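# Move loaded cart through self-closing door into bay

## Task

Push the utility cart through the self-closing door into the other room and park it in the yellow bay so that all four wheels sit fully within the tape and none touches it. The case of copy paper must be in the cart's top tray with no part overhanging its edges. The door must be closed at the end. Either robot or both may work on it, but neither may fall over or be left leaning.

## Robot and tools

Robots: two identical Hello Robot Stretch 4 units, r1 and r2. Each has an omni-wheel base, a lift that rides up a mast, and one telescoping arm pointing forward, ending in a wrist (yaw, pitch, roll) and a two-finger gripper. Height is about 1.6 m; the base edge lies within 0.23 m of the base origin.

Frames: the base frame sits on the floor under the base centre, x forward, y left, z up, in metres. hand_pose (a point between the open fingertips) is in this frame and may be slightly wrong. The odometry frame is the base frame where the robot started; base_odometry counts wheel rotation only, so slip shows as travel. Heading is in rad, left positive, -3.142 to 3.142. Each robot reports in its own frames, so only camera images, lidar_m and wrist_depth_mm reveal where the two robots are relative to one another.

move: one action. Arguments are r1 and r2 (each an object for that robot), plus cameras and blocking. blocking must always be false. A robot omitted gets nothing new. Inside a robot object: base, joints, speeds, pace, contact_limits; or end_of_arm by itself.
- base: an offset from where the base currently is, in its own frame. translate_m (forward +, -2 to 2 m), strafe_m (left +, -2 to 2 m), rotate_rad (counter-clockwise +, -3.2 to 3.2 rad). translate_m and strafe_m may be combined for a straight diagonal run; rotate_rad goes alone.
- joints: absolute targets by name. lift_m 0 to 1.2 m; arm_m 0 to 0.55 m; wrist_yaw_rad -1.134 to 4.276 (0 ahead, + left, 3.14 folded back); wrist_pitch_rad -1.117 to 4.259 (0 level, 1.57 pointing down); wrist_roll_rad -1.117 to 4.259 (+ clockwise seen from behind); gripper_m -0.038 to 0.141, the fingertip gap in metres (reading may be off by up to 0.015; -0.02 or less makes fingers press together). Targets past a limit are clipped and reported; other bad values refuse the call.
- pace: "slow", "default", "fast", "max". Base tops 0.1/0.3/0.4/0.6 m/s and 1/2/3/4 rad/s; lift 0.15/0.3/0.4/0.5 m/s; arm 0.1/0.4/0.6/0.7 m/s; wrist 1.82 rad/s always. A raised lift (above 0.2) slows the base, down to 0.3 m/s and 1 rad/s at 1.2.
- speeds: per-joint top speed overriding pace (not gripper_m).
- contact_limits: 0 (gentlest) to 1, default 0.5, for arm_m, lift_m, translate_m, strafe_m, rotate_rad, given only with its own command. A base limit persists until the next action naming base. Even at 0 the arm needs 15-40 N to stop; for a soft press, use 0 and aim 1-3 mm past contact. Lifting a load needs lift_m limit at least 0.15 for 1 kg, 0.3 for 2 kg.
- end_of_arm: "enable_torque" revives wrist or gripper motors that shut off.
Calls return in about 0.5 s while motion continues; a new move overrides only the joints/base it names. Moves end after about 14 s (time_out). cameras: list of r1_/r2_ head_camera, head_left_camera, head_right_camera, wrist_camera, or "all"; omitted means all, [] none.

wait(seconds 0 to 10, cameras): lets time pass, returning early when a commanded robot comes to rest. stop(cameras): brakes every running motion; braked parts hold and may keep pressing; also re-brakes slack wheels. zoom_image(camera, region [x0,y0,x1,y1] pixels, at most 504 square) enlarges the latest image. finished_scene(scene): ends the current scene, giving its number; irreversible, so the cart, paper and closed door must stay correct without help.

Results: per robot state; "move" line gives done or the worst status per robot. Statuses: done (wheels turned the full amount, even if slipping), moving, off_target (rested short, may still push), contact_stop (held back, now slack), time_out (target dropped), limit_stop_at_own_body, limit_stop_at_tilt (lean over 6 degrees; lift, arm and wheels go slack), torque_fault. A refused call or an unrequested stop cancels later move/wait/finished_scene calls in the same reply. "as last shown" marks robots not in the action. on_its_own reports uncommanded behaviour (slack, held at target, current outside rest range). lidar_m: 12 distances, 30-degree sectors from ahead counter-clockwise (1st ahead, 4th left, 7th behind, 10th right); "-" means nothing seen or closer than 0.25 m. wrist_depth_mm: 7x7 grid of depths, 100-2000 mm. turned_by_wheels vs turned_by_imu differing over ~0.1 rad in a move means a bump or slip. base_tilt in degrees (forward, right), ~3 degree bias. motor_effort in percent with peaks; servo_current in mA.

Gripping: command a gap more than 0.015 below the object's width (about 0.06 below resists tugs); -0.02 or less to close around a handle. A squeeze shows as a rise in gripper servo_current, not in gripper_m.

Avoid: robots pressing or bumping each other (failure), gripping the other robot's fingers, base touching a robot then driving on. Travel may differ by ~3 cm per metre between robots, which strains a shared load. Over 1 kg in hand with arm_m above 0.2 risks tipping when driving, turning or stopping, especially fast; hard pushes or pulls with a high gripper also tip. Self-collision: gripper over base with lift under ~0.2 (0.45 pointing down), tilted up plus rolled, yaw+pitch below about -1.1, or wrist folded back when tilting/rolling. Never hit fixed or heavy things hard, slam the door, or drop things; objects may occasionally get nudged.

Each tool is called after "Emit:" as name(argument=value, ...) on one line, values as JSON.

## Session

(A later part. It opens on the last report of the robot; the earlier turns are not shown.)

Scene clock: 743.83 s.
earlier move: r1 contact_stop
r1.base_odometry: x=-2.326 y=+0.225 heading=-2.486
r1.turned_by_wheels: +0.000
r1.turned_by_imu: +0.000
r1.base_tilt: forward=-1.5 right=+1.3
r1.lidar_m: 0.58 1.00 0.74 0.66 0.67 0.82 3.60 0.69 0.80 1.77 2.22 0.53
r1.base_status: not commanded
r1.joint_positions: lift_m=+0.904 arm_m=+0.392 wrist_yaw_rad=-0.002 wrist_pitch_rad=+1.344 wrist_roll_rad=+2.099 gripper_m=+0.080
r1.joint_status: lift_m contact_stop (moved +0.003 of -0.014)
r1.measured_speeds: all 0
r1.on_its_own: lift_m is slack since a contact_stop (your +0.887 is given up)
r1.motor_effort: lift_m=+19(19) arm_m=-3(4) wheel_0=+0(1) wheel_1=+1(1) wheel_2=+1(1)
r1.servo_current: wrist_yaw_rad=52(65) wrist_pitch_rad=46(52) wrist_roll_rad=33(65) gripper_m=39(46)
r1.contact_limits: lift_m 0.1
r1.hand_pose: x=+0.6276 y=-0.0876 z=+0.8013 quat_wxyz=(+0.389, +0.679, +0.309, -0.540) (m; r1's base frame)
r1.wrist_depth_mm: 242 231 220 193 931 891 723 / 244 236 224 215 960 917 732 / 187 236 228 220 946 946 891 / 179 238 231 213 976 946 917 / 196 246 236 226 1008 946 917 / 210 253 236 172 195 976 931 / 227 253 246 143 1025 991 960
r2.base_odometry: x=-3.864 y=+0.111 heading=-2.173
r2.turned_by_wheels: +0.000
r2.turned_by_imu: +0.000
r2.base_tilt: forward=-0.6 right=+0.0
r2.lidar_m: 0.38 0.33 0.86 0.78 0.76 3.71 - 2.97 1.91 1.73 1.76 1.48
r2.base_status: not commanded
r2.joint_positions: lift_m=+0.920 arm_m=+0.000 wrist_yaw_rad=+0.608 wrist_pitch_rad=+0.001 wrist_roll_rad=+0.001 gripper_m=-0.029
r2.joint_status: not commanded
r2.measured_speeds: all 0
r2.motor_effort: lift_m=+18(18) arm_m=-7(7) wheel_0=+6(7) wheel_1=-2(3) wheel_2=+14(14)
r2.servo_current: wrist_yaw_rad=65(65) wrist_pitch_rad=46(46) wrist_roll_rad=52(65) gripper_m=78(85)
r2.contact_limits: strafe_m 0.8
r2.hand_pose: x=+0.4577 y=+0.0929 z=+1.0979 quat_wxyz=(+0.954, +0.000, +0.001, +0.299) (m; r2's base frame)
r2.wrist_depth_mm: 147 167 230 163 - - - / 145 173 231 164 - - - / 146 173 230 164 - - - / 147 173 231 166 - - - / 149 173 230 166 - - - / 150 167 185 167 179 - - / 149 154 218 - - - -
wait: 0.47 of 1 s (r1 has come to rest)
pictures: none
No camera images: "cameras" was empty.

Emit:
move(r1={"joints":{"lift_m":0.896,"gripper_m":-0.035}}, blocking=false, cameras=[])

Emit:
wait(seconds=2, cameras=["r1_wrist_camera"])

Emit:
move(r1={"base":{"translate_m":-0.3},"contact_limits":{"translate_m":0.8},"pace":"slow"}, blocking=false, cameras=[])

Emit:
wait(seconds=4, cameras=["r1_head_camera","r1_wrist_camera"])

Scene clock: 749.27 s.
move: r1 moving
r1.base_odometry: x=-2.326 y=+0.225 heading=-2.486
r1.turned_by_wheels: +0.000
r1.turned_by_imu: +0.000
r1.base_tilt: forward=-1.6 right=+1.3
r1.lidar_m: 0.59 1.01 0.73 0.64 0.66 0.81 3.64 0.69 0.81 1.74 2.21 0.55
r1.base_status: not commanded
r1.joint_positions: lift_m=+0.897 arm_m=+0.392 wrist_yaw_rad=-0.002 wrist_pitch_rad=+1.343 wrist_roll_rad=+2.099 gripper_m=+0.062
r1.joint_status: lift_m moving; gripper_m moving
r1.measured_speeds: translate_m=+0.000 strafe_m=+0.000 rotate_rad=+0.000 lift_m=+0.000 arm_m=+0.000 wrist_yaw_rad=+0.000 wrist_pitch_rad=-0.012 wrist_roll_rad=+0.000
r1.motor_effort: lift_m=+4(17) arm_m=-3(4) wheel_0=+1(1) wheel_1=+1(1) wheel_2=+1(1)
r1.servo_current: wrist_yaw_rad=46(65) wrist_pitch_rad=46(46) wrist_roll_rad=52(59) gripper_m=117(117)
r1.hand_pose: x=+0.6278 y=-0.0876 z=+0.7943 quat_wxyz=(+0.389, +0.679, +0.309, -0.540) (m; r1's base frame)
r1.wrist_depth_mm: 241 228 216 207 917 891 750 / 244 234 220 213 946 917 741 / 187 234 224 216 960 931 878 / 177 236 229 218 976 960 904 / 192 243 235 200 960 960 917 / 207 250 232 181 192 976 931 / 221 178 244 157 1042 976 946
r2: as last shown
r2.turned_by_imu: +0.001
r2.base_tilt: forward=-0.7 right=+0.1
r2.lidar_m: 0.40 0.35 0.87 0.80 0.73 3.72 - 2.95 1.91 1.74 1.76 1.48
r2.motor_effort: lift_m=+18(18) arm_m=-6(7) wheel_0=+7(7) wheel_1=-2(3) wheel_2=+13(14)
r2.servo_current: wrist_yaw_rad=59(65) wrist_pitch_rad=39(46) wrist_roll_rad=59(59) gripper_m=78(91)
r2.contact_limits: strafe_m 0.8
r2.wrist_depth_mm: 147 167 230 163 - - - / 146 173 231 164 - - - / 146 173 230 164 - - - / 147 173 231 165 - - - / 149 173 231 166 - - - / 150 166 185 167 179 - - / 149 154 218 - - - -
pictures: none
No camera images: "cameras" was empty.

Scene clock: 750.60 s.
earlier move: r1 done
r1.base_odometry: x=-2.326 y=+0.225 heading=-2.486
r1.turned_by_wheels: +0.000
r1.turned_by_imu: +0.000
r1.base_tilt: forward=-1.6 right=+1.3
r1.lidar_m: 0.55 0.98 0.73 0.63 0.66 0.81 3.61 0.68 0.84 1.70 2.19 0.56
r1.base_status: not commanded
r1.joint_positions: lift_m=+0.897 arm_m=+0.392 wrist_yaw_rad=-0.002 wrist_pitch_rad=+1.346 wrist_roll_rad=+2.099 gripper_m=-0.034
r1.joint_status: all done
r1.measured_speeds: all 0
r1.motor_effort: lift_m=+8(17) arm_m=-3(4) wheel_0=-1(2) wheel_1=+0(1) wheel_2=+1(1)
r1.servo_current: wrist_yaw_rad=59(72) wrist_pitch_rad=39(59) wrist_roll_rad=52(65) gripper_m=65(208)
r1.hand_pose: x=+0.6270 y=-0.0876 z=+0.7940 quat_wxyz=(+0.389, +0.678, +0.310, -0.541) (m; r1's base frame)
r1.wrist_depth_mm: 233 221 212 168 917 904 691 / 236 226 216 189 960 931 707 / 208 229 220 192 960 931 891 / 193 231 225 191 976 931 904 / 198 237 229 171 991 960 917 / 211 246 190 185 185 976 946 / 226 156 236 167 1025 134 960
r2.base_odometry: x=-3.864 y=+0.111 heading=-2.173
r2.turned_by_wheels: +0.000
r2.turned_by_imu: +0.000
r2.base_tilt: forward=-0.6 right=+0.0
r2.lidar_m: 0.39 0.35 0.86 0.78 0.76 3.73 - 2.96 1.90 1.72 1.75 1.50
r2.base_status: not commanded
r2.joint_positions: lift_m=+0.920 arm_m=+0.000 wrist_yaw_rad=+0.608 wrist_pitch_rad=+0.001 wrist_roll_rad=+0.001 gripper_m=-0.029
r2.joint_status: not commanded
r2.measured_speeds: all 0
r2.motor_effort: lift_m=+18(18) arm_m=-7(7) wheel_0=+6(7) wheel_1=-2(3) wheel_2=+14(14)
r2.servo_current: wrist_yaw_rad=46(65) wrist_pitch_rad=39(52) wrist_roll_rad=52(59) gripper_m=85(91)
r2.contact_limits: strafe_m 0.8
r2.hand_pose: x=+0.4577 y=+0.0929 z=+1.0979 quat_wxyz=(+0.954, +0.000, +0.001, +0.299) (m; r2's base frame)
r2.wrist_depth_mm: 147 167 231 163 - - - / 146 173 230 164 - - - / 146 173 231 165 - - - / 147 174 231 165 - - - / 149 173 231 166 - - - / 150 166 185 167 179 - - / 149 154 218 - - - -
wait: 1.33 of 2 s (r1 has come to rest)
pictures: r1_wrist_camera
Images, in order (width x height): r1_wrist_camera 616x392.

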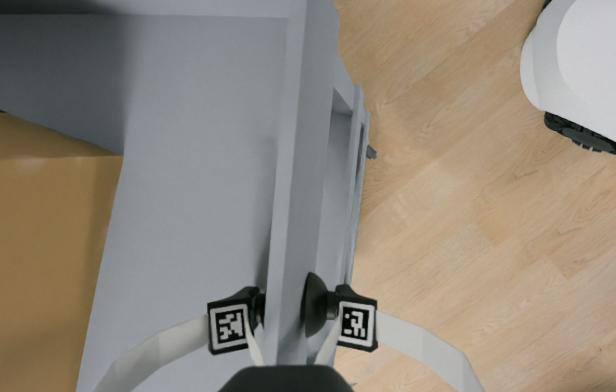

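Scene clock: 751.10 s.
move: r1 moving
r1.base_odometry: x=-2.316 y=+0.233 heading=-2.486
r1.turned_by_wheels: +0.000
r1.turned_by_imu: +0.000
r1.base_tilt: forward=-1.6 right=+1.3
r1.lidar_m: 0.57 0.98 0.73 0.65 0.66 0.81 3.59 0.67 0.79 1.70 2.19 0.55
r1.base_status: translate_m moving
r1.joint_positions: lift_m=+0.897 arm_m=+0.392 wrist_yaw_rad=-0.002 wrist_pitch_rad=+1.345 wrist_roll_rad=+2.099 gripper_m=-0.034
r1.joint_status: not commanded
r1.measured_speeds: translate_m=-0.047 strafe_m=+0.001 rotate_rad=+0.001 lift_m=-0.001 arm_m=+0.000 wrist_yaw_rad=+0.008 wrist_pitch_rad=-0.019 wrist_roll_rad=+0.001
r1.motor_effort: lift_m=+9(9) arm_m=-3(4) wheel_0=-2(4) wheel_1=-3(3) wheel_2=+8(8)
r1.servo_current: wrist_yaw_rad=59(65) wrist_pitch_rad=39(52) wrist_roll_rad=46(59) gripper_m=65(72)
r1.contact_limits: translate_m 0.8
r1.hand_pose: x=+0.6273 y=-0.0875 z=+0.7939 quat_wxyz=(+0.389, +0.678, +0.310, -0.541) (m; r1's base frame)
r1.wrist_depth_mm: 233 222 212 170 931 904 707 / 237 228 216 178 931 904 732 / 204 229 220 177 960 917 878 / 198 235 224 189 960 946 904 / 206 239 229 179 991 960 931 / 223 247 190 186 991 960 931 / 236 159 237 191 178 976 960
r2: as last shown
r2.lidar_m: 0.39 0.33 0.88 0.77 0.75 3.72 - 2.96 1.92 1.73 1.75 1.50
r2.motor_effort: lift_m=+18(18) arm_m=-7(7) wheel_0=+6(7) wheel_1=-3(3) wheel_2=+13(14)
r2.servo_current: wrist_yaw_rad=52(72) wrist_pitch_rad=39(46) wrist_roll_rad=52(65) gripper_m=85(85)
r2.contact_limits: strafe_m 0.8
r2.wrist_depth_mm: 147 166 231 163 - - - / 146 173 231 164 - - - / 146 173 230 164 - - - / 147 174 230 166 - - - / 149 173 231 166 - - - / 150 166 185 167 179 - - / 149 154 218 - - - -
pictures: none
No camera images: "cameras" was empty.

Scene clock: 754.87 s.
earlier move: r1 done
r1.base_odometry: x=-2.088 y=+0.408 heading=-2.486
r1.turned_by_wheels: +0.000
r1.turned_by_imu: +0.000
r1.base_tilt: forward=-1.6 right=+1.3
r1.lidar_m: 0.60 0.63 0.68 0.59 0.61 3.40 3.29 0.62 0.49 0.96 2.24 0.63
r1.base_status: done
r1.joint_positions: lift_m=+0.896 arm_m=+0.392 wrist_yaw_rad=+0.002 wrist_pitch_rad=+1.336 wrist_roll_rad=+2.099 gripper_m=-0.034
r1.joint_status: not commanded
r1.measured_speeds: all 0
r1.motor_effort: lift_m=+13(13) arm_m=-3(4) wheel_0=-1(13) wheel_1=-2(10) wheel_2=+6(12)
r1.servo_current: wrist_yaw_rad=26(65) wrist_pitch_rad=65(78) wrist_roll_rad=46(72) gripper_m=72(78)
r1.contact_limits: translate_m 0.8
r1.hand_pose: x=+0.6302 y=-0.0873 z=+0.7942 quat_wxyz=(+0.391, +0.681, +0.309, -0.537) (m; r1's base frame)
r1.wrist_depth_mm: 1138 1060 1025 976 931 904 831 / 172 173 1042 1008 946 891 750 / 205 204 218 661 976 917 891 / 250 238 191 - 976 946 891 / 257 244 184 225 1008 946 931 / 258 246 175 202 178 976 931 / 203 157 241 178 176 138 946
r2.base_odometry: x=-3.864 y=+0.111 heading=-2.173
r2.turned_by_wheels: +0.000
r2.turned_by_imu: +0.001
r2.base_tilt: forward=-0.6 right=+0.0
r2.lidar_m: 0.39 0.35 0.71 0.64 0.70 3.77 - 2.99 1.90 1.74 1.75 1.49
r2.base_status: not commanded
r2.joint_positions: lift_m=+0.920 arm_m=+0.000 wrist_yaw_rad=+0.608 wrist_pitch_rad=+0.001 wrist_roll_rad=+0.001 gripper_m=-0.029
r2.joint_status: not commanded
r2.measured_speeds: all 0
r2.motor_effort: lift_m=+18(18) arm_m=-6(7) wheel_0=+6(7) wheel_1=-3(3) wheel_2=+14(14)
r2.servo_current: wrist_yaw_rad=52(72) wrist_pitch_rad=39(52) wrist_roll_rad=46(65) gripper_m=78(91)
r2.contact_limits: strafe_m 0.8
r2.hand_pose: x=+0.4577 y=+0.0929 z=+1.0979 quat_wxyz=(+0.954, +0.000, +0.001, +0.299) (m; r2's base frame)
r2.wrist_depth_mm: 147 166 231 163 - - - / 146 173 231 164 - - - / 146 173 231 164 - - - / 147 173 230 165 - - - / 148 172 230 166 - - - / 150 166 185 167 179 - - / 150 154 217 - - - -
wait: 3.77 of 4 s (r1 has come to rest)
pictures: r1_head_camera, r1_wrist_camera
Images, in order (width x height): r1_head_camera 420x560, r1_wrist_camera 616x392.

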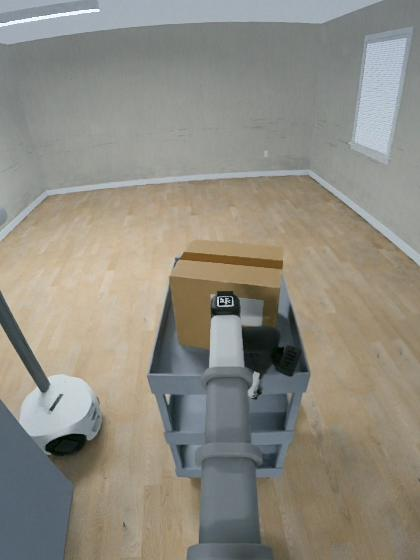

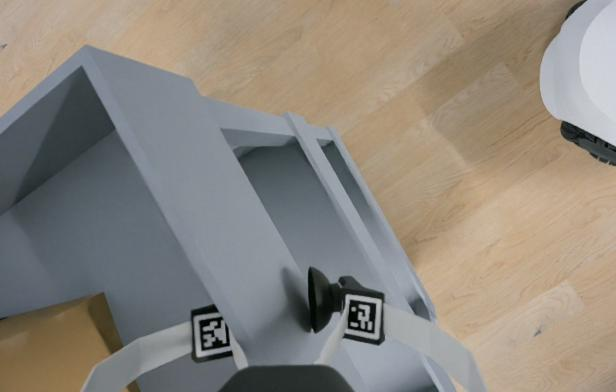

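Emit:
move(r1={"base":{"translate_m":-0.6},"contact_limits":{"translate_m":0.8},"pace":"slow"}, blocking=false, cameras=[])

Emit:
wait(seconds=8, cameras=["r1_head_camera","r1_head_left_camera","r1_head_right_camera"])

Scene clock: 763.97 s.
move: r1 moving
r1.base_odometry: x=-2.078 y=+0.416 heading=-2.485
r1.turned_by_wheels: +0.000
r1.turned_by_imu: +0.000
r1.base_tilt: forward=-1.6 right=+1.3
r1.lidar_m: 0.61 0.62 0.64 0.60 0.61 3.34 3.26 3.34 0.49 0.89 2.25 0.64
r1.base_status: translate_m moving
r1.joint_positions: lift_m=+0.896 arm_m=+0.392 wrist_yaw_rad=+0.004 wrist_pitch_rad=+1.336 wrist_roll_rad=+2.099 gripper_m=-0.034
r1.joint_status: not commanded
r1.measured_speeds: translate_m=-0.048 strafe_m=+0.000 rotate_rad=+0.001 lift_m=+0.000 arm_m=+0.000 wrist_yaw_rad=+0.000 wrist_pitch_rad=+0.000 wrist_roll_rad=+0.000
r1.motor_effort: lift_m=+13(13) arm_m=-3(4) wheel_0=-4(5) wheel_1=-4(5) wheel_2=+13(13)
r1.servo_current: wrist_yaw_rad=46(72) wrist_pitch_rad=65(72) wrist_roll_rad=52(59) gripper_m=65(65)
r1.contact_limits: translate_m 0.8
r1.hand_pose: x=+0.6304 y=-0.0872 z=+0.7942 quat_wxyz=(+0.392, +0.680, +0.310, -0.536) (m; r1's base frame)
r1.wrist_depth_mm: 1160 1042 1025 976 946 891 854 / 175 175 1008 991 946 891 778 / 205 178 229 535 960 917 878 / 250 238 196 - 960 931 891 / 257 244 180 - 976 946 917 / 236 248 175 198 177 946 931 / 207 159 180 180 152 133 946
r2: as last shown
r2.turned_by_imu: +0.000
r2.lidar_m: 0.40 0.34 0.71 0.66 0.69 3.74 - 2.97 1.89 1.73 1.75 1.49
r2.motor_effort: lift_m=+18(18) arm_m=-7(7) wheel_0=+6(7) wheel_1=-2(3) wheel_2=+14(14)
r2.servo_current: wrist_yaw_rad=52(72) wrist_pitch_rad=39(39) wrist_roll_rad=46(59) gripper_m=85(85)
r2.contact_limits: strafe_m 0.8
r2.wrist_depth_mm: 147 167 230 163 - - - / 145 173 230 164 - - - / 146 173 230 164 - - - / 147 173 231 166 - - - / 149 173 230 166 - - - / 150 166 186 167 179 - - / 149 154 219 - - - -
pictures: none
No camera images: "cameras" was empty.

Scene clock: 770.73 s.
earlier move: r1 done
r1.base_odometry: x=-1.613 y=+0.774 heading=-2.484
r1.turned_by_wheels: +0.001
r1.turned_by_imu: +0.008
r1.base_tilt: forward=-1.6 right=+1.3
r1.lidar_m: 0.55 0.52 0.57 0.57 2.47 2.87 2.69 2.72 2.46 0.84 0.40 0.67
r1.base_status: done
r1.joint_positions: lift_m=+0.896 arm_m=+0.392 wrist_yaw_rad=+0.004 wrist_pitch_rad=+1.338 wrist_roll_rad=+2.099 gripper_m=-0.034
r1.joint_status: not commanded
r1.measured_speeds: all 0
r1.motor_effort: lift_m=+13(13) arm_m=-4(4) wheel_0=+8(9) wheel_1=+1(6) wheel_2=+11(16)
r1.servo_current: wrist_yaw_rad=59(72) wrist_pitch_rad=59(78) wrist_roll_rad=65(65) gripper_m=72(72)
r1.contact_limits: translate_m 0.8
r1.hand_pose: x=+0.6299 y=-0.0871 z=+0.7941 quat_wxyz=(+0.392, +0.680, +0.310, -0.537) (m; r1's base frame)
r1.wrist_depth_mm: 1118 1060 1008 976 931 904 842 / 1138 1118 1025 976 946 904 750 / 1138 250 1025 991 946 931 904 / 183 186 247 - 991 931 904 / 237 177 198 - - 976 904 / 258 248 168 204 176 931 960 / 268 158 179 163 214 136 946
r2.base_odometry: x=-3.864 y=+0.111 heading=-2.173
r2.turned_by_wheels: +0.000
r2.turned_by_imu: +0.001
r2.base_tilt: forward=-0.6 right=+0.1
r2.lidar_m: 0.41 0.33 0.57 0.85 3.01 3.74 - 2.97 1.90 1.72 1.77 1.50
r2.base_status: not commanded
r2.joint_positions: lift_m=+0.920 arm_m=+0.000 wrist_yaw_rad=+0.608 wrist_pitch_rad=+0.001 wrist_roll_rad=+0.001 gripper_m=-0.029
r2.joint_status: not commanded
r2.measured_speeds: all 0
r2.motor_effort: lift_m=+18(18) arm_m=-6(7) wheel_0=+6(7) wheel_1=-2(3) wheel_2=+13(14)
r2.servo_current: wrist_yaw_rad=59(78) wrist_pitch_rad=46(52) wrist_roll_rad=59(65) gripper_m=85(91)
r2.contact_limits: strafe_m 0.8
r2.hand_pose: x=+0.4577 y=+0.0929 z=+1.0979 quat_wxyz=(+0.954, +0.000, +0.001, +0.299) (m; r2's base frame)
r2.wrist_depth_mm: 147 167 231 163 - - - / 146 173 232 164 - - - / 146 173 231 164 - - - / 147 173 230 166 - - - / 148 173 230 166 - - - / 150 166 185 167 179 - - / 149 154 218 - - - -
wait: 6.77 of 8 s (r1 has come to rest)
pictures: r1_head_camera, r1_head_left_camera, r1_head_right_camera
Images, in order (width x height): r1_head_camera 420x560, r1_head_left_camera 420x672, r1_head_right_camera 420x672.

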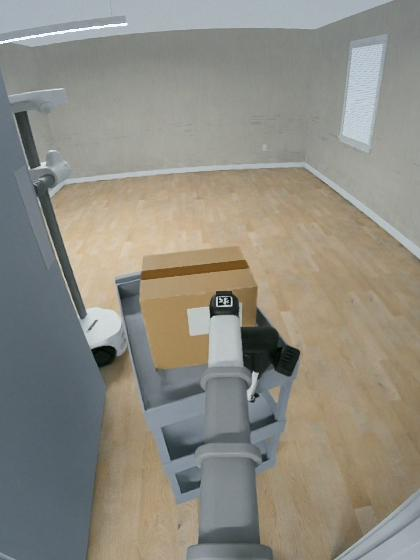

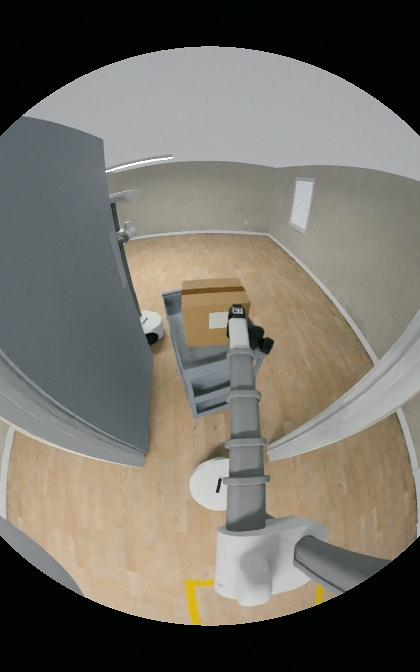

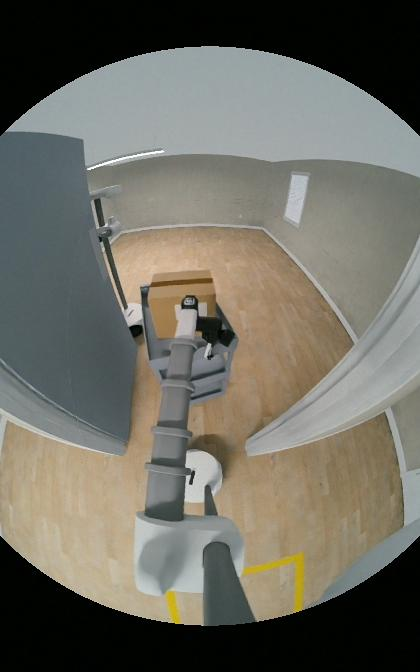

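Emit:
zoom_image(camera="r1_head_camera", region=[60, 220, 340, 500])

Scaled by 1.800 from the camera's 420x560 image, which has a finer 600x800 frame.

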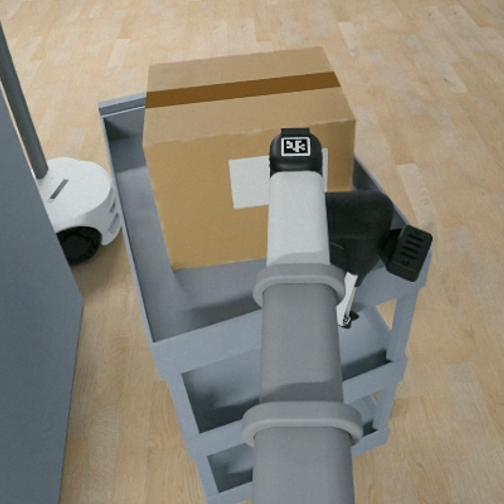

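Emit:
move(r1={"base":{"translate_m":-0.4,"strafe_m":-0.08},"contact_limits":{"translate_m":0.8},"pace":"slow"}, blocking=false, cameras=[])

Emit:
wait(seconds=6, cameras=["r1_head_camera","r1_head_left_camera"])

Scene clock: 793.20 s.
move: r1 moving
r1.base_odometry: x=-1.605 y=+0.784 heading=-2.482
r1.turned_by_wheels: +0.002
r1.turned_by_imu: +0.001
r1.base_tilt: forward=-1.5 right=+1.3
r1.lidar_m: 0.53 0.54 0.57 0.58 2.45 2.86 2.68 2.74 2.44 0.90 0.44 0.68
r1.base_status: translate_m moving; strafe_m moving
r1.joint_positions: lift_m=+0.896 arm_m=+0.392 wrist_yaw_rad=+0.006 wrist_pitch_rad=+1.338 wrist_roll_rad=+2.098 gripper_m=-0.034
r1.joint_status: not commanded
r1.measured_speeds: translate_m=-0.049 strafe_m=-0.010 rotate_rad=+0.002 lift_m=+0.000 arm_m=+0.000 wrist_yaw_rad=+0.003 wrist_pitch_rad=+0.000 wrist_roll_rad=-0.001
r1.motor_effort: lift_m=+13(13) arm_m=-3(4) wheel_0=+8(8) wheel_1=-1(3) wheel_2=+19(19)
r1.servo_current: wrist_yaw_rad=59(59) wrist_pitch_rad=59(65) wrist_roll_rad=39(59) gripper_m=59(72)
r1.contact_limits: translate_m 0.8
r1.hand_pose: x=+0.6301 y=-0.0870 z=+0.7941 quat_wxyz=(+0.393, +0.679, +0.311, -0.536) (m; r1's base frame)
r1.wrist_depth_mm: 1118 1060 1008 976 931 891 842 / 1118 1098 1042 1008 946 904 759 / 192 1078 1025 1008 976 931 891 / 187 190 247 - 960 946 904 / 242 180 203 - - 946 917 / 260 249 176 206 176 960 931 / 270 166 178 168 220 - 960
r2: as last shown
r2.turned_by_imu: +0.002
r2.base_tilt: forward=-0.6 right=+0.0
r2.lidar_m: 0.40 0.34 0.58 0.84 3.04 3.78 - 2.99 1.91 1.71 1.76 1.51
r2.servo_current: wrist_yaw_rad=65(65) wrist_pitch_rad=39(46) wrist_roll_rad=46(59) gripper_m=78(91)
r2.contact_limits: strafe_m 0.8
r2.wrist_depth_mm: 147 166 231 163 - - - / 146 173 231 164 - - - / 146 173 232 165 - - - / 147 173 231 166 - - - / 148 173 230 166 - - - / 150 167 185 167 179 - - / 149 154 218 - - - -
pictures: none
No camera images: "cameras" was empty.

Scene clock: 798.03 s.
earlier move: r1 done
r1.base_odometry: x=-1.346 y=+1.082 heading=-2.483
r1.turned_by_wheels: +0.000
r1.turned_by_imu: +0.006
r1.base_tilt: forward=-1.6 right=+1.2
r1.lidar_m: 0.49 0.45 0.79 1.53 2.51 2.44 2.26 2.34 2.42 2.24 0.82 0.65
r1.base_status: done
r1.joint_positions: lift_m=+0.896 arm_m=+0.392 wrist_yaw_rad=+0.006 wrist_pitch_rad=+1.342 wrist_roll_rad=+2.098 gripper_m=-0.034
r1.joint_status: not commanded
r1.measured_speeds: all 0
r1.motor_effort: lift_m=+13(13) arm_m=-4(4) wheel_0=+9(12) wheel_1=+2(4) wheel_2=+12(21)
r1.servo_current: wrist_yaw_rad=52(78) wrist_pitch_rad=46(65) wrist_roll_rad=46(72) gripper_m=65(72)
r1.contact_limits: translate_m 0.8
r1.hand_pose: x=+0.6289 y=-0.0870 z=+0.7938 quat_wxyz=(+0.392, +0.678, +0.312, -0.538) (m; r1's base frame)
r1.wrist_depth_mm: 1118 362 410 960 946 891 759 / 1118 1078 1042 960 946 904 732 / 1138 1118 1060 1025 960 931 904 / 193 235 384 - 960 917 904 / 206 179 214 - - 917 931 / 236 247 173 206 177 - 931 / 259 162 177 160 198 144 -
r2.base_odometry: x=-3.864 y=+0.111 heading=-2.173
r2.turned_by_wheels: +0.000
r2.turned_by_imu: +0.001
r2.base_tilt: forward=-0.6 right=+0.0
r2.lidar_m: 0.38 0.32 0.99 3.00 3.05 3.72 - 3.01 1.90 1.72 1.75 1.51
r2.base_status: not commanded
r2.joint_positions: lift_m=+0.920 arm_m=+0.000 wrist_yaw_rad=+0.608 wrist_pitch_rad=+0.001 wrist_roll_rad=+0.001 gripper_m=-0.029
r2.joint_status: not commanded
r2.measured_speeds: all 0
r2.motor_effort: lift_m=+18(18) arm_m=-6(7) wheel_0=+6(7) wheel_1=-2(3) wheel_2=+13(14)
r2.servo_current: wrist_yaw_rad=52(72) wrist_pitch_rad=39(46) wrist_roll_rad=59(59) gripper_m=78(91)
r2.contact_limits: strafe_m 0.8
r2.hand_pose: x=+0.4577 y=+0.0929 z=+1.0979 quat_wxyz=(+0.954, +0.000, +0.001, +0.299) (m; r2's base frame)
r2.wrist_depth_mm: 147 167 231 163 - - - / 146 173 231 164 - - - / 146 173 230 164 - - - / 147 173 230 165 - - - / 149 173 230 166 - - - / 150 166 185 167 178 - - / 150 154 218 - - - -
wait: 4.83 of 6 s (r1 has come to rest)
pictures: r1_head_camera, r1_head_left_camera
Images, in order (width x height): r1_head_camera 420x560, r1_head_left_camera 420x672.

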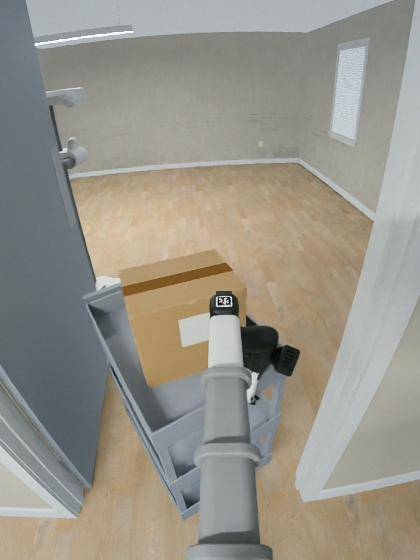

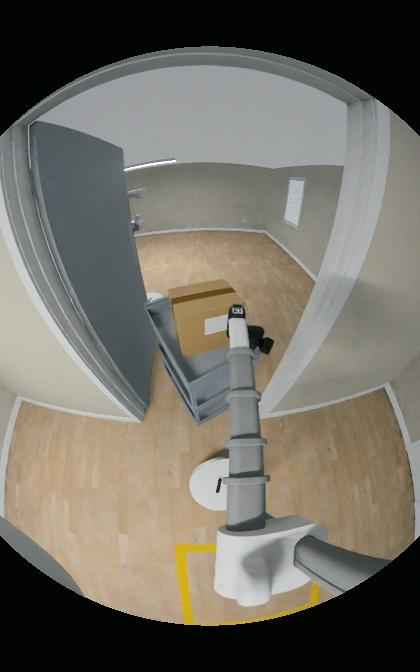

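Emit:
move(r1={"base":{"strafe_m":0.14},"contact_limits":{"strafe_m":0.8},"pace":"slow"}, blocking=false, cameras=[])

Emit:
wait(seconds=4, cameras=["r1_head_camera"])

Emit:
zoom_image(camera="r1_head_camera", region=[60, 240, 320, 530])

Scene clock: 807.37 s.
move: r1 moving
r1.base_odometry: x=-1.337 y=+1.071 heading=-2.482
r1.turned_by_wheels: +0.001
r1.turned_by_imu: +0.000
r1.base_tilt: forward=-1.6 right=+1.3
r1.lidar_m: 0.49 0.45 0.80 1.53 2.51 2.45 2.27 2.33 2.43 2.25 0.83 0.64
r1.base_status: strafe_m moving
r1.joint_positions: lift_m=+0.896 arm_m=+0.392 wrist_yaw_rad=+0.006 wrist_pitch_rad=+1.345 wrist_roll_rad=+2.098 gripper_m=-0.034
r1.joint_status: not commanded
r1.measured_speeds: translate_m=-0.001 strafe_m=+0.056 rotate_rad=-0.004 lift_m=+0.000 arm_m=+0.000 wrist_yaw_rad=+0.000 wrist_pitch_rad=+0.014 wrist_roll_rad=+0.000
r1.motor_effort: lift_m=+13(13) arm_m=-4(4) wheel_0=-3(6) wheel_1=+8(9) wheel_2=+5(10)
r1.servo_current: wrist_yaw_rad=65(65) wrist_pitch_rad=39(52) wrist_roll_rad=46(65) gripper_m=65(72)
r1.contact_limits: strafe_m 0.8
r1.hand_pose: x=+0.6280 y=-0.0870 z=+0.7936 quat_wxyz=(+0.392, +0.677, +0.313, -0.539) (m; r1's base frame)
r1.wrist_depth_mm: 1138 368 415 976 931 891 759 / 1118 1098 1042 946 946 904 732 / 1160 1118 1060 1008 960 917 891 / 189 236 387 - 991 946 891 / 213 178 213 218 - 946 917 / 243 245 167 198 175 - 931 / 260 159 178 157 195 155 -
r2: as last shown
r2.lidar_m: 0.40 0.34 1.00 3.01 3.04 3.75 - 2.96 1.92 1.72 1.76 1.50
r2.motor_effort: lift_m=+18(18) arm_m=-7(7) wheel_0=+6(7) wheel_1=-2(2) wheel_2=+13(14)
r2.servo_current: wrist_yaw_rad=52(65) wrist_pitch_rad=39(46) wrist_roll_rad=39(65) gripper_m=78(85)
r2.contact_limits: strafe_m 0.8
r2.wrist_depth_mm: 147 166 229 164 - - - / 146 173 231 164 - - - / 146 174 231 165 - - - / 147 173 231 165 - - - / 149 173 230 166 - - - / 150 166 185 167 179 - - / 149 154 218 - - - -
pictures: none
No camera images: "cameras" was empty.

Scene clock: 809.43 s.
earlier move: r1 done
r1.base_odometry: x=-1.260 y=+0.972 heading=-2.483
r1.turned_by_wheels: -0.001
r1.turned_by_imu: -0.003
r1.base_tilt: forward=-1.7 right=+1.3
r1.lidar_m: 0.50 0.50 0.70 1.47 2.38 2.47 2.28 2.34 2.55 2.38 0.83 0.65
r1.base_status: done
r1.joint_positions: lift_m=+0.896 arm_m=+0.392 wrist_yaw_rad=-0.001 wrist_pitch_rad=+1.356 wrist_roll_rad=+2.098 gripper_m=-0.034
r1.joint_status: not commanded
r1.measured_speeds: all 0
r1.motor_effort: lift_m=+13(13) arm_m=+4(4) wheel_0=-6(23) wheel_1=+1(9) wheel_2=-7(11)
r1.servo_current: wrist_yaw_rad=46(72) wrist_pitch_rad=46(59) wrist_roll_rad=46(72) gripper_m=59(72)
r1.contact_limits: strafe_m 0.8
r1.hand_pose: x=+0.6244 y=-0.0875 z=+0.7930 quat_wxyz=(+0.388, +0.675, +0.312, -0.544) (m; r1's base frame)
r1.wrist_depth_mm: 1118 1078 661 976 946 917 691 / 1118 1060 1042 991 960 917 699 / 1118 1078 1060 991 960 931 788 / 176 201 343 - 976 946 931 / 240 174 199 217 202 960 931 / 251 241 167 194 175 621 931 / 257 158 179 153 198 142 946
r2.base_odometry: x=-3.864 y=+0.111 heading=-2.173
r2.turned_by_wheels: +0.000
r2.turned_by_imu: +0.000
r2.base_tilt: forward=-0.6 right=+0.1
r2.lidar_m: 0.38 0.34 0.94 3.00 3.05 3.77 - 2.97 1.89 1.73 1.76 1.47
r2.base_status: not commanded
r2.joint_positions: lift_m=+0.920 arm_m=+0.000 wrist_yaw_rad=+0.608 wrist_pitch_rad=+0.001 wrist_roll_rad=+0.001 gripper_m=-0.029
r2.joint_status: not commanded
r2.measured_speeds: all 0
r2.motor_effort: lift_m=+18(18) arm_m=-7(7) wheel_0=+6(7) wheel_1=-2(3) wheel_2=+13(14)
r2.servo_current: wrist_yaw_rad=59(65) wrist_pitch_rad=39(46) wrist_roll_rad=59(65) gripper_m=78(91)
r2.contact_limits: strafe_m 0.8
r2.hand_pose: x=+0.4577 y=+0.0929 z=+1.0979 quat_wxyz=(+0.954, +0.000, +0.001, +0.299) (m; r2's base frame)
r2.wrist_depth_mm: 147 167 231 163 - - - / 146 173 231 164 - - - / 146 173 231 164 - - - / 147 173 230 166 - - - / 148 173 230 166 - - - / 150 166 185 167 179 - - / 150 154 218 - - - -
wait: 2.07 of 4 s (r1 has come to rest)
pictures: r1_head_camera
Images, in order (width x height): r1_head_camera 420x560.

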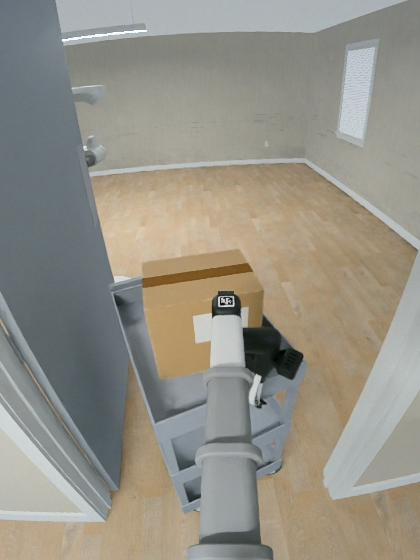

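Scaled by 1.738 from the camera's 420x560 image, which has a finer 600x800 frame.

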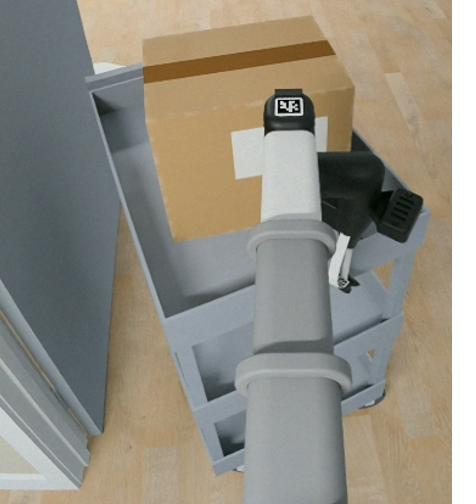

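Emit:
move(r1={"base":{"translate_m":-0.3,"strafe_m":0.05},"contact_limits":{"translate_m":0.8},"pace":"slow"}, blocking=false, cameras=[])

Emit:
wait(seconds=6, cameras=["r1_head_camera"])

Scene clock: 815.47 s.
move: r1 moving
r1.base_odometry: x=-1.249 y=+0.977 heading=-2.484
r1.turned_by_wheels: -0.001
r1.turned_by_imu: -0.002
r1.base_tilt: forward=-1.6 right=+1.3
r1.lidar_m: 0.49 0.49 0.70 1.50 2.38 2.46 2.26 2.32 2.55 2.40 0.85 0.67
r1.base_status: translate_m moving; strafe_m moving
r1.joint_positions: lift_m=+0.896 arm_m=+0.392 wrist_yaw_rad=-0.001 wrist_pitch_rad=+1.354 wrist_roll_rad=+2.098 gripper_m=-0.034
r1.joint_status: not commanded
r1.measured_speeds: translate_m=-0.049 strafe_m=+0.008 rotate_rad=+0.000 lift_m=+0.000 arm_m=+0.000 wrist_yaw_rad=+0.000 wrist_pitch_rad=-0.020 wrist_roll_rad=+0.000
r1.motor_effort: lift_m=+13(13) arm_m=+4(4) wheel_0=-11(11) wheel_1=-3(7) wheel_2=+2(6)
r1.servo_current: wrist_yaw_rad=59(59) wrist_pitch_rad=46(59) wrist_roll_rad=59(59) gripper_m=65(72)
r1.contact_limits: translate_m 0.8
r1.hand_pose: x=+0.6250 y=-0.0875 z=+0.7931 quat_wxyz=(+0.388, +0.676, +0.312, -0.543) (m; r1's base frame)
r1.wrist_depth_mm: 1098 1042 676 976 946 891 723 / 1138 1078 1042 976 946 931 699 / 204 1078 1025 991 991 931 778 / 181 198 336 - 960 960 917 / 243 175 200 217 - 960 917 / 254 242 167 202 176 960 946 / 257 161 181 157 203 136 931
r2: as last shown
r2.turned_by_imu: +0.001
r2.base_tilt: forward=-0.6 right=+0.0
r2.lidar_m: 0.38 0.35 0.96 3.01 3.05 3.75 - 2.99 1.92 1.73 1.75 1.50
r2.motor_effort: lift_m=+18(18) arm_m=-6(7) wheel_0=+6(7) wheel_1=-2(3) wheel_2=+13(14)
r2.servo_current: wrist_yaw_rad=59(65) wrist_pitch_rad=39(46) wrist_roll_rad=52(59) gripper_m=78(85)
r2.contact_limits: strafe_m 0.8
r2.wrist_depth_mm: 147 166 229 163 - - - / 146 173 230 164 - - - / 146 173 231 164 - - - / 147 173 231 165 - - - / 149 174 230 166 - - - / 150 166 185 167 179 - - / 150 154 218 - - - -
pictures: none
No camera images: "cameras" was empty.

Scene clock: 819.27 s.
earlier move: r1 done
r1.base_odometry: x=-0.992 y=+1.116 heading=-2.483
r1.turned_by_wheels: +0.002
r1.turned_by_imu: +0.005
r1.base_tilt: forward=-1.6 right=+1.3
r1.lidar_m: 0.59 0.69 1.08 2.24 2.29 2.12 1.98 2.05 2.62 2.47 1.25 0.62
r1.base_status: done
r1.joint_positions: lift_m=+0.896 arm_m=+0.392 wrist_yaw_rad=+0.005 wrist_pitch_rad=+1.338 wrist_roll_rad=+2.098 gripper_m=-0.034
r1.joint_status: not commanded
r1.measured_speeds: all 0
r1.motor_effort: lift_m=+13(13) arm_m=-4(4) wheel_0=+3(11) wheel_1=-2(7) wheel_2=+9(17)
r1.servo_current: wrist_yaw_rad=72(72) wrist_pitch_rad=52(72) wrist_roll_rad=52(65) gripper_m=65(72)
r1.contact_limits: translate_m 0.8
r1.hand_pose: x=+0.6298 y=-0.0871 z=+0.7940 quat_wxyz=(+0.392, +0.679, +0.311, -0.537) (m; r1's base frame)
r1.wrist_depth_mm: 544 154 1008 960 946 891 831 / 174 167 202 976 946 904 750 / 224 233 183 455 946 917 891 / 251 237 179 - 960 931 904 / 255 242 189 210 976 960 904 / 213 246 181 195 180 960 931 / 202 158 238 171 175 138 946
r2.base_odometry: x=-3.864 y=+0.111 heading=-2.173
r2.turned_by_wheels: +0.000
r2.turned_by_imu: +0.001
r2.base_tilt: forward=-0.6 right=+0.0
r2.lidar_m: 0.39 0.34 1.28 3.02 3.03 3.74 - 2.94 1.90 1.74 1.74 1.50
r2.base_status: not commanded
r2.joint_positions: lift_m=+0.920 arm_m=+0.000 wrist_yaw_rad=+0.608 wrist_pitch_rad=+0.001 wrist_roll_rad=+0.001 gripper_m=-0.029
r2.joint_status: not commanded
r2.measured_speeds: all 0
r2.motor_effort: lift_m=+18(18) arm_m=-7(7) wheel_0=+6(7) wheel_1=-2(3) wheel_2=+14(14)
r2.servo_current: wrist_yaw_rad=52(72) wrist_pitch_rad=39(46) wrist_roll_rad=52(59) gripper_m=78(91)
r2.contact_limits: strafe_m 0.8
r2.hand_pose: x=+0.4577 y=+0.0929 z=+1.0979 quat_wxyz=(+0.954, +0.000, +0.001, +0.299) (m; r2's base frame)
r2.wrist_depth_mm: 147 167 230 163 - - - / 146 173 231 164 - - - / 146 173 232 165 - - - / 147 173 231 166 - - - / 148 173 230 166 - - - / 150 166 185 167 179 - - / 149 154 218 - - - -
wait: 3.80 of 6 s (r1 has come to rest)
pictures: r1_head_camera
Images, in order (width x height): r1_head_camera 420x560.

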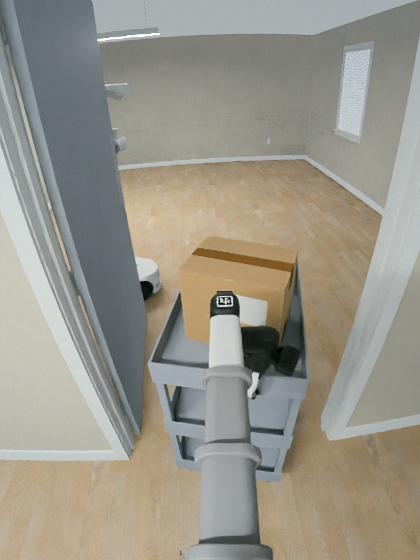

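Emit:
move(r1={"base":{"translate_m":-0.6},"contact_limits":{"translate_m":0.8},"pace":"slow"}, blocking=false, cameras=[])

Emit:
wait(seconds=8, cameras=["r1_head_camera","r1_head_left_camera"])

Scene clock: 825.60 s.
move: r1 moving
r1.base_odometry: x=-0.983 y=+1.123 heading=-2.481
r1.turned_by_wheels: +0.001
r1.turned_by_imu: +0.001
r1.base_tilt: forward=-1.5 right=+1.2
r1.lidar_m: 0.60 0.67 1.05 2.26 2.32 2.11 1.97 2.04 2.61 2.45 1.28 0.62
r1.base_status: translate_m moving
r1.joint_positions: lift_m=+0.896 arm_m=+0.392 wrist_yaw_rad=+0.005 wrist_pitch_rad=+1.338 wrist_roll_rad=+2.098 gripper_m=-0.034
r1.joint_status: not commanded
r1.measured_speeds: translate_m=-0.048 strafe_m=+0.000 rotate_rad=+0.002 lift_m=+0.000 arm_m=+0.000 wrist_yaw_rad=+0.000 wrist_pitch_rad=+0.000 wrist_roll_rad=+0.000
r1.motor_effort: lift_m=+13(13) arm_m=-3(4) wheel_0=+0(2) wheel_1=-2(4) wheel_2=+17(17)
r1.servo_current: wrist_yaw_rad=65(72) wrist_pitch_rad=52(65) wrist_roll_rad=46(59) gripper_m=59(72)
r1.contact_limits: translate_m 0.8
r1.hand_pose: x=+0.6298 y=-0.0871 z=+0.7940 quat_wxyz=(+0.392, +0.679, +0.311, -0.537) (m; r1's base frame)
r1.wrist_depth_mm: 544 154 1008 976 931 904 842 / 171 168 208 1008 946 891 768 / 232 232 193 480 946 931 878 / 250 236 176 - 960 946 904 / 254 242 182 217 991 931 904 / 213 246 178 201 180 976 917 / 205 155 240 179 165 133 946
r2: as last shown
r2.base_tilt: forward=-0.6 right=+0.1
r2.lidar_m: 0.39 0.34 1.29 2.98 3.04 3.79 - 2.95 1.93 1.72 1.76 1.51
r2.motor_effort: lift_m=+18(18) arm_m=-6(7) wheel_0=+7(7) wheel_1=-2(2) wheel_2=+13(14)
r2.servo_current: wrist_yaw_rad=46(65) wrist_pitch_rad=39(46) wrist_roll_rad=46(65) gripper_m=78(85)
r2.contact_limits: strafe_m 0.8
r2.wrist_depth_mm: 147 167 231 163 - - - / 146 173 230 164 - - - / 146 173 231 165 - - - / 147 173 230 165 - - - / 149 173 230 166 - - - / 150 166 186 167 179 - - / 150 154 217 - - - -
pictures: none
No camera images: "cameras" was empty.

Scene clock: 832.37 s.
earlier move: r1 done
r1.base_odometry: x=-0.518 y=+1.483 heading=-2.484
r1.turned_by_wheels: -0.003
r1.turned_by_imu: -0.004
r1.base_tilt: forward=-1.6 right=+1.3
r1.lidar_m: 0.61 1.41 1.83 2.20 2.17 1.49 1.40 1.40 1.86 2.47 2.22 0.57
r1.base_status: done
r1.joint_positions: lift_m=+0.896 arm_m=+0.392 wrist_yaw_rad=+0.001 wrist_pitch_rad=+1.340 wrist_roll_rad=+2.099 gripper_m=-0.034
r1.joint_status: not commanded
r1.measured_speeds: all 0
r1.motor_effort: lift_m=+13(13) arm_m=-4(4) wheel_0=-10(15) wheel_1=-6(9) wheel_2=-2(17)
r1.servo_current: wrist_yaw_rad=52(78) wrist_pitch_rad=52(65) wrist_roll_rad=59(72) gripper_m=59(78)
r1.contact_limits: translate_m 0.8
r1.hand_pose: x=+0.6291 y=-0.0873 z=+0.7940 quat_wxyz=(+0.391, +0.680, +0.310, -0.538) (m; r1's base frame)
r1.wrist_depth_mm: 1118 1042 1008 976 931 878 699 / 193 205 179 976 931 891 715 / 245 234 223 224 960 931 891 / 248 237 224 199 960 946 891 / 208 241 230 228 991 946 917 / 207 246 182 187 991 960 931 / 218 154 240 179 165 960 960
r2.base_odometry: x=-3.864 y=+0.111 heading=-2.173
r2.turned_by_wheels: +0.000
r2.turned_by_imu: +0.001
r2.base_tilt: forward=-0.6 right=+0.0
r2.lidar_m: 0.37 0.33 1.78 3.00 3.04 3.77 - 2.97 1.90 1.73 1.77 1.51
r2.base_status: not commanded
r2.joint_positions: lift_m=+0.920 arm_m=+0.000 wrist_yaw_rad=+0.608 wrist_pitch_rad=+0.001 wrist_roll_rad=+0.001 gripper_m=-0.029
r2.joint_status: not commanded
r2.measured_speeds: all 0
r2.motor_effort: lift_m=+18(18) arm_m=-7(7) wheel_0=+7(7) wheel_1=-3(3) wheel_2=+14(14)
r2.servo_current: wrist_yaw_rad=52(72) wrist_pitch_rad=33(46) wrist_roll_rad=39(65) gripper_m=78(91)
r2.contact_limits: strafe_m 0.8
r2.hand_pose: x=+0.4577 y=+0.0929 z=+1.0979 quat_wxyz=(+0.954, +0.000, +0.001, +0.299) (m; r2's base frame)
r2.wrist_depth_mm: 147 166 231 163 - - - / 146 173 231 164 - - - / 146 173 230 164 - - - / 147 173 230 166 - - - / 149 173 231 166 - - - / 150 166 185 167 179 - - / 149 155 219 - - - -
wait: 6.77 of 8 s (r1 has come to rest)
pictures: r1_head_camera, r1_head_left_camera
Images, in order (width x height): r1_head_camera 420x560, r1_head_left_camera 420x672.

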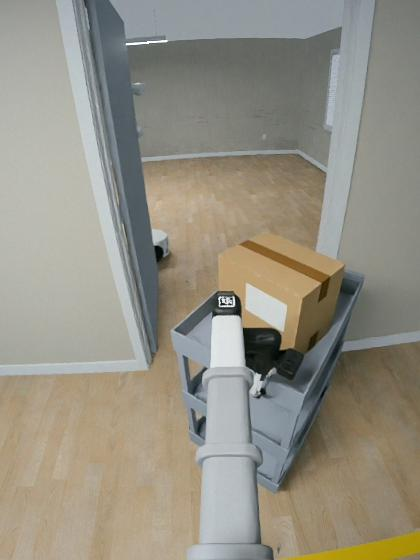

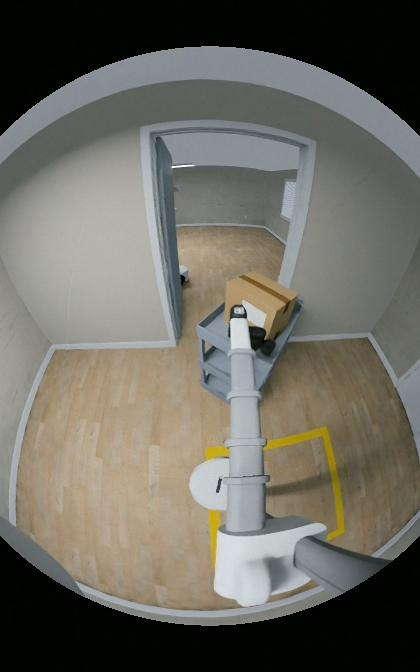

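Emit:
zoom_image(camera="r1_head_camera", region=[220, 200, 420, 400])

Scaled by 2.520 from the camera's 420x560 image, which has a finer 600x800 frame.

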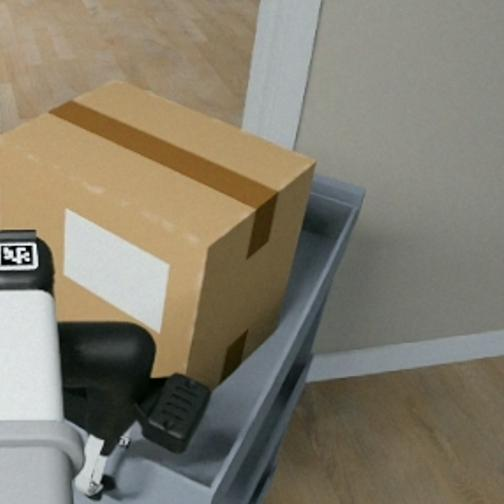

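Emit:
move(r1={"base":{"translate_m":-0.4,"strafe_m":-0.2},"contact_limits":{"translate_m":0.8},"pace":"slow"}, blocking=false, cameras=[])

Emit:
wait(seconds=8, cameras=["r1_head_camera","r1_head_left_camera"])

Scene clock: 842.77 s.
move: r1 moving
r1.base_odometry: x=-0.512 y=+1.495 heading=-2.485
r1.turned_by_wheels: -0.001
r1.turned_by_imu: -0.002
r1.base_tilt: forward=-1.6 right=+1.3
r1.lidar_m: 0.59 1.43 1.80 2.22 2.21 1.52 1.38 1.41 1.82 2.48 2.24 0.57
r1.base_status: translate_m moving; strafe_m moving
r1.joint_positions: lift_m=+0.896 arm_m=+0.392 wrist_yaw_rad=+0.001 wrist_pitch_rad=+1.340 wrist_roll_rad=+2.099 gripper_m=-0.034
r1.joint_status: not commanded
r1.measured_speeds: translate_m=-0.046 strafe_m=-0.024 rotate_rad=+0.003 lift_m=+0.000 arm_m=+0.000 wrist_yaw_rad=+0.000 wrist_pitch_rad=+0.000 wrist_roll_rad=+0.000
r1.motor_effort: lift_m=+13(13) arm_m=-4(4) wheel_0=-9(11) wheel_1=-8(11) wheel_2=+5(5)
r1.servo_current: wrist_yaw_rad=46(59) wrist_pitch_rad=52(59) wrist_roll_rad=33(52) gripper_m=65(72)
r1.contact_limits: translate_m 0.8
r1.hand_pose: x=+0.6291 y=-0.0873 z=+0.7940 quat_wxyz=(+0.391, +0.680, +0.310, -0.538) (m; r1's base frame)
r1.wrist_depth_mm: 1118 1060 1008 976 931 891 732 / 220 216 179 322 960 904 750 / 245 232 222 217 960 917 866 / 244 236 224 221 976 931 891 / 206 238 230 229 991 960 931 / 209 247 182 190 1008 960 946 / 224 151 238 189 156 960 946
r2: as last shown
r2.base_tilt: forward=-0.6 right=+0.1
r2.lidar_m: 0.37 0.35 1.79 3.01 3.05 3.74 - 2.99 1.93 1.73 1.74 1.48
r2.motor_effort: lift_m=+18(18) arm_m=-7(7) wheel_0=+6(7) wheel_1=-3(3) wheel_2=+13(14)
r2.servo_current: wrist_yaw_rad=72(72) wrist_pitch_rad=46(46) wrist_roll_rad=39(46) gripper_m=85(85)
r2.contact_limits: strafe_m 0.8
r2.wrist_depth_mm: 147 167 230 163 - - - / 145 173 230 164 - - - / 146 173 231 164 - - - / 147 174 229 165 - - - / 148 173 231 166 - - - / 150 166 185 167 179 - - / 149 154 218 - - - -
pictures: none
No camera images: "cameras" was empty.

Scene clock: 847.90 s.
earlier move: r1 done
r1.base_odometry: x=-0.324 y=+1.886 heading=-2.483
r1.turned_by_wheels: +0.002
r1.turned_by_imu: +0.004
r1.base_tilt: forward=-1.6 right=+1.3
r1.lidar_m: 0.60 0.73 2.36 2.33 1.53 1.05 0.97 1.02 1.33 2.32 2.38 0.60
r1.base_status: done
r1.joint_positions: lift_m=+0.896 arm_m=+0.392 wrist_yaw_rad=+0.001 wrist_pitch_rad=+1.342 wrist_roll_rad=+2.099 gripper_m=-0.034
r1.joint_status: not commanded
r1.measured_speeds: all 0
r1.motor_effort: lift_m=+13(13) arm_m=-4(4) wheel_0=+4(11) wheel_1=+1(11) wheel_2=+6(12)
r1.servo_current: wrist_yaw_rad=52(65) wrist_pitch_rad=46(72) wrist_roll_rad=52(72) gripper_m=65(72)
r1.contact_limits: translate_m 0.8
r1.hand_pose: x=+0.6284 y=-0.0873 z=+0.7938 quat_wxyz=(+0.390, +0.679, +0.310, -0.539) (m; r1's base frame)
r1.wrist_depth_mm: 1098 1060 1025 976 931 891 750 / 1118 1042 160 976 946 891 750 / 206 229 190 301 960 931 891 / 250 237 227 208 976 931 904 / 251 242 231 198 976 976 917 / 199 243 235 198 177 976 931 / 199 155 238 171 732 135 946
r2.base_odometry: x=-3.864 y=+0.111 heading=-2.173
r2.turned_by_wheels: +0.000
r2.turned_by_imu: +0.001
r2.base_tilt: forward=-0.6 right=+0.0
r2.lidar_m: 0.38 0.35 1.79 3.02 3.03 3.74 - 2.99 1.90 1.73 1.76 1.50
r2.base_status: not commanded
r2.joint_positions: lift_m=+0.920 arm_m=+0.000 wrist_yaw_rad=+0.608 wrist_pitch_rad=+0.001 wrist_roll_rad=+0.001 gripper_m=-0.029
r2.joint_status: not commanded
r2.measured_speeds: all 0
r2.motor_effort: lift_m=+18(18) arm_m=-7(7) wheel_0=+6(7) wheel_1=-2(3) wheel_2=+14(14)
r2.servo_current: wrist_yaw_rad=52(72) wrist_pitch_rad=39(46) wrist_roll_rad=46(59) gripper_m=78(91)
r2.contact_limits: strafe_m 0.8
r2.hand_pose: x=+0.4577 y=+0.0929 z=+1.0979 quat_wxyz=(+0.954, +0.000, +0.001, +0.299) (m; r2's base frame)
r2.wrist_depth_mm: 147 167 230 163 - - - / 146 173 230 165 - - - / 146 173 230 164 - - - / 147 173 231 165 - - - / 149 173 230 166 - - - / 150 166 185 167 179 - - / 149 154 218 - - - -
wait: 5.13 of 8 s (r1 has come to rest)
pictures: r1_head_camera, r1_head_left_camera
Images, in order (width x height): r1_head_camera 420x560, r1_head_left_camera 420x672.

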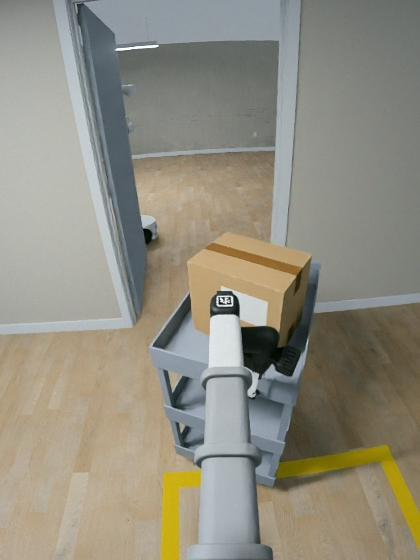

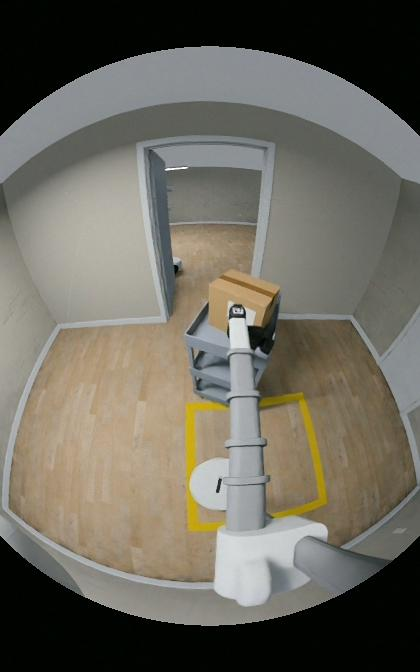

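Emit:
move(r1={"base":{"translate_m":-0.45,"strafe_m":-0.17},"contact_limits":{"translate_m":0.8},"pace":"slow"}, blocking=false, cameras=[])

Emit:
wait(seconds=8, cameras=["r1_head_camera","r1_head_left_camera"])

Scene clock: 858.00 s.
move: r1 moving
r1.base_odometry: x=-0.317 y=+1.897 heading=-2.482
r1.turned_by_wheels: +0.001
r1.turned_by_imu: +0.001
r1.base_tilt: forward=-1.6 right=+1.3
r1.lidar_m: 0.60 0.74 2.37 2.35 1.54 1.05 0.96 0.98 1.29 2.31 2.36 0.60
r1.base_status: translate_m moving; strafe_m moving
r1.joint_positions: lift_m=+0.896 arm_m=+0.392 wrist_yaw_rad=+0.002 wrist_pitch_rad=+1.342 wrist_roll_rad=+2.099 gripper_m=-0.034
r1.joint_status: not commanded
r1.measured_speeds: translate_m=-0.049 strafe_m=-0.019 rotate_rad=+0.000 lift_m=+0.000 arm_m=+0.000 wrist_yaw_rad=+0.002 wrist_pitch_rad=-0.002 wrist_roll_rad=+0.000
r1.motor_effort: lift_m=+13(13) arm_m=-4(4) wheel_0=+4(6) wheel_1=-3(5) wheel_2=+14(15)
r1.servo_current: wrist_yaw_rad=65(65) wrist_pitch_rad=46(52) wrist_roll_rad=46(65) gripper_m=59(72)
r1.contact_limits: translate_m 0.8
r1.hand_pose: x=+0.6285 y=-0.0873 z=+0.7938 quat_wxyz=(+0.391, +0.679, +0.310, -0.539) (m; r1's base frame)
r1.wrist_depth_mm: 1118 1078 1042 960 931 904 768 / 1138 1060 173 960 946 904 750 / 209 229 192 334 960 931 891 / 250 237 187 215 991 931 904 / 255 241 230 212 976 946 917 / 205 244 183 191 177 976 931 / 202 158 240 181 176 946 946
r2: as last shown
r2.lidar_m: 0.41 0.33 1.78 3.01 3.03 3.75 - 2.99 1.90 1.74 1.75 1.47
r2.motor_effort: lift_m=+18(18) arm_m=-6(7) wheel_0=+6(7) wheel_1=-2(2) wheel_2=+14(14)
r2.servo_current: wrist_yaw_rad=59(65) wrist_pitch_rad=39(46) wrist_roll_rad=46(59) gripper_m=78(85)
r2.contact_limits: strafe_m 0.8
r2.wrist_depth_mm: 147 166 230 163 - - - / 146 173 232 164 - - - / 146 173 230 165 - - - / 147 173 230 165 - - - / 149 173 230 166 - - - / 150 166 185 167 179 - - / 150 154 218 - - - -
pictures: none
No camera images: "cameras" was empty.

Scene clock: 863.53 s.
earlier move: r1 done
r1.base_odometry: x=-0.072 y=+2.295 heading=-2.483
r1.turned_by_wheels: -0.001
r1.turned_by_imu: -0.002
r1.base_tilt: forward=-1.6 right=+1.3
r1.lidar_m: 0.61 0.67 2.68 2.49 0.84 0.56 0.52 0.52 0.70 1.59 2.27 0.62
r1.base_status: done
r1.joint_positions: lift_m=+0.896 arm_m=+0.392 wrist_yaw_rad=+0.002 wrist_pitch_rad=+1.342 wrist_roll_rad=+2.099 gripper_m=-0.034
r1.joint_status: not commanded
r1.measured_speeds: all 0
r1.motor_effort: lift_m=+13(13) arm_m=-4(4) wheel_0=-4(9) wheel_1=-4(8) wheel_2=+3(15)
r1.servo_current: wrist_yaw_rad=46(72) wrist_pitch_rad=46(59) wrist_roll_rad=59(72) gripper_m=65(72)
r1.contact_limits: translate_m 0.8
r1.hand_pose: x=+0.6285 y=-0.0873 z=+0.7938 quat_wxyz=(+0.391, +0.679, +0.310, -0.539) (m; r1's base frame)
r1.wrist_depth_mm: 1138 1060 1025 976 917 891 707 / 1138 1078 1008 976 931 904 741 / 183 184 197 525 960 931 891 / 237 237 184 - 960 931 904 / 255 241 183 220 976 946 931 / 257 245 179 203 178 960 917 / 201 155 238 179 167 136 931
r2.base_odometry: x=-3.864 y=+0.111 heading=-2.173
r2.turned_by_wheels: +0.000
r2.turned_by_imu: +0.001
r2.base_tilt: forward=-0.6 right=+0.1
r2.lidar_m: 0.39 0.36 1.77 2.99 3.04 3.73 - 2.95 1.92 1.72 1.75 1.52
r2.base_status: not commanded
r2.joint_positions: lift_m=+0.920 arm_m=+0.000 wrist_yaw_rad=+0.608 wrist_pitch_rad=+0.001 wrist_roll_rad=+0.001 gripper_m=-0.029
r2.joint_status: not commanded
r2.measured_speeds: all 0
r2.motor_effort: lift_m=+18(18) arm_m=-6(7) wheel_0=+6(7) wheel_1=-2(3) wheel_2=+14(14)
r2.servo_current: wrist_yaw_rad=59(72) wrist_pitch_rad=39(46) wrist_roll_rad=39(65) gripper_m=78(91)
r2.contact_limits: strafe_m 0.8
r2.hand_pose: x=+0.4577 y=+0.0929 z=+1.0979 quat_wxyz=(+0.954, +0.000, +0.001, +0.299) (m; r2's base frame)
r2.wrist_depth_mm: 147 166 230 163 - - - / 146 173 231 164 - - - / 146 173 230 165 - - - / 147 173 230 165 - - - / 148 173 230 166 - - - / 150 166 185 167 179 - - / 149 154 218 - - - -
wait: 5.53 of 8 s (r1 has come to rest)
pictures: r1_head_camera, r1_head_left_camera
Images, in order (width x height): r1_head_camera 420x560, r1_head_left_camera 420x672.

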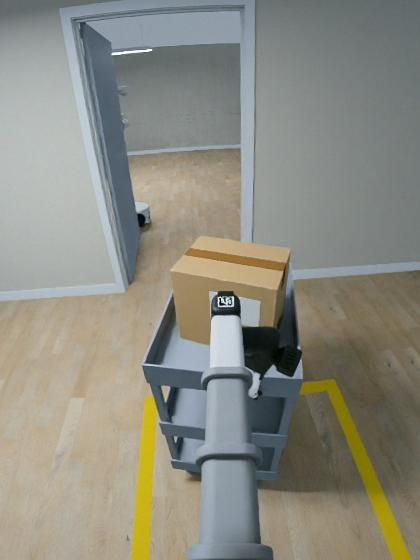

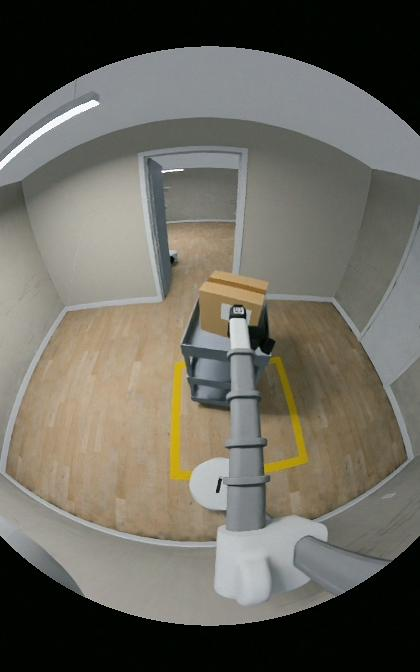

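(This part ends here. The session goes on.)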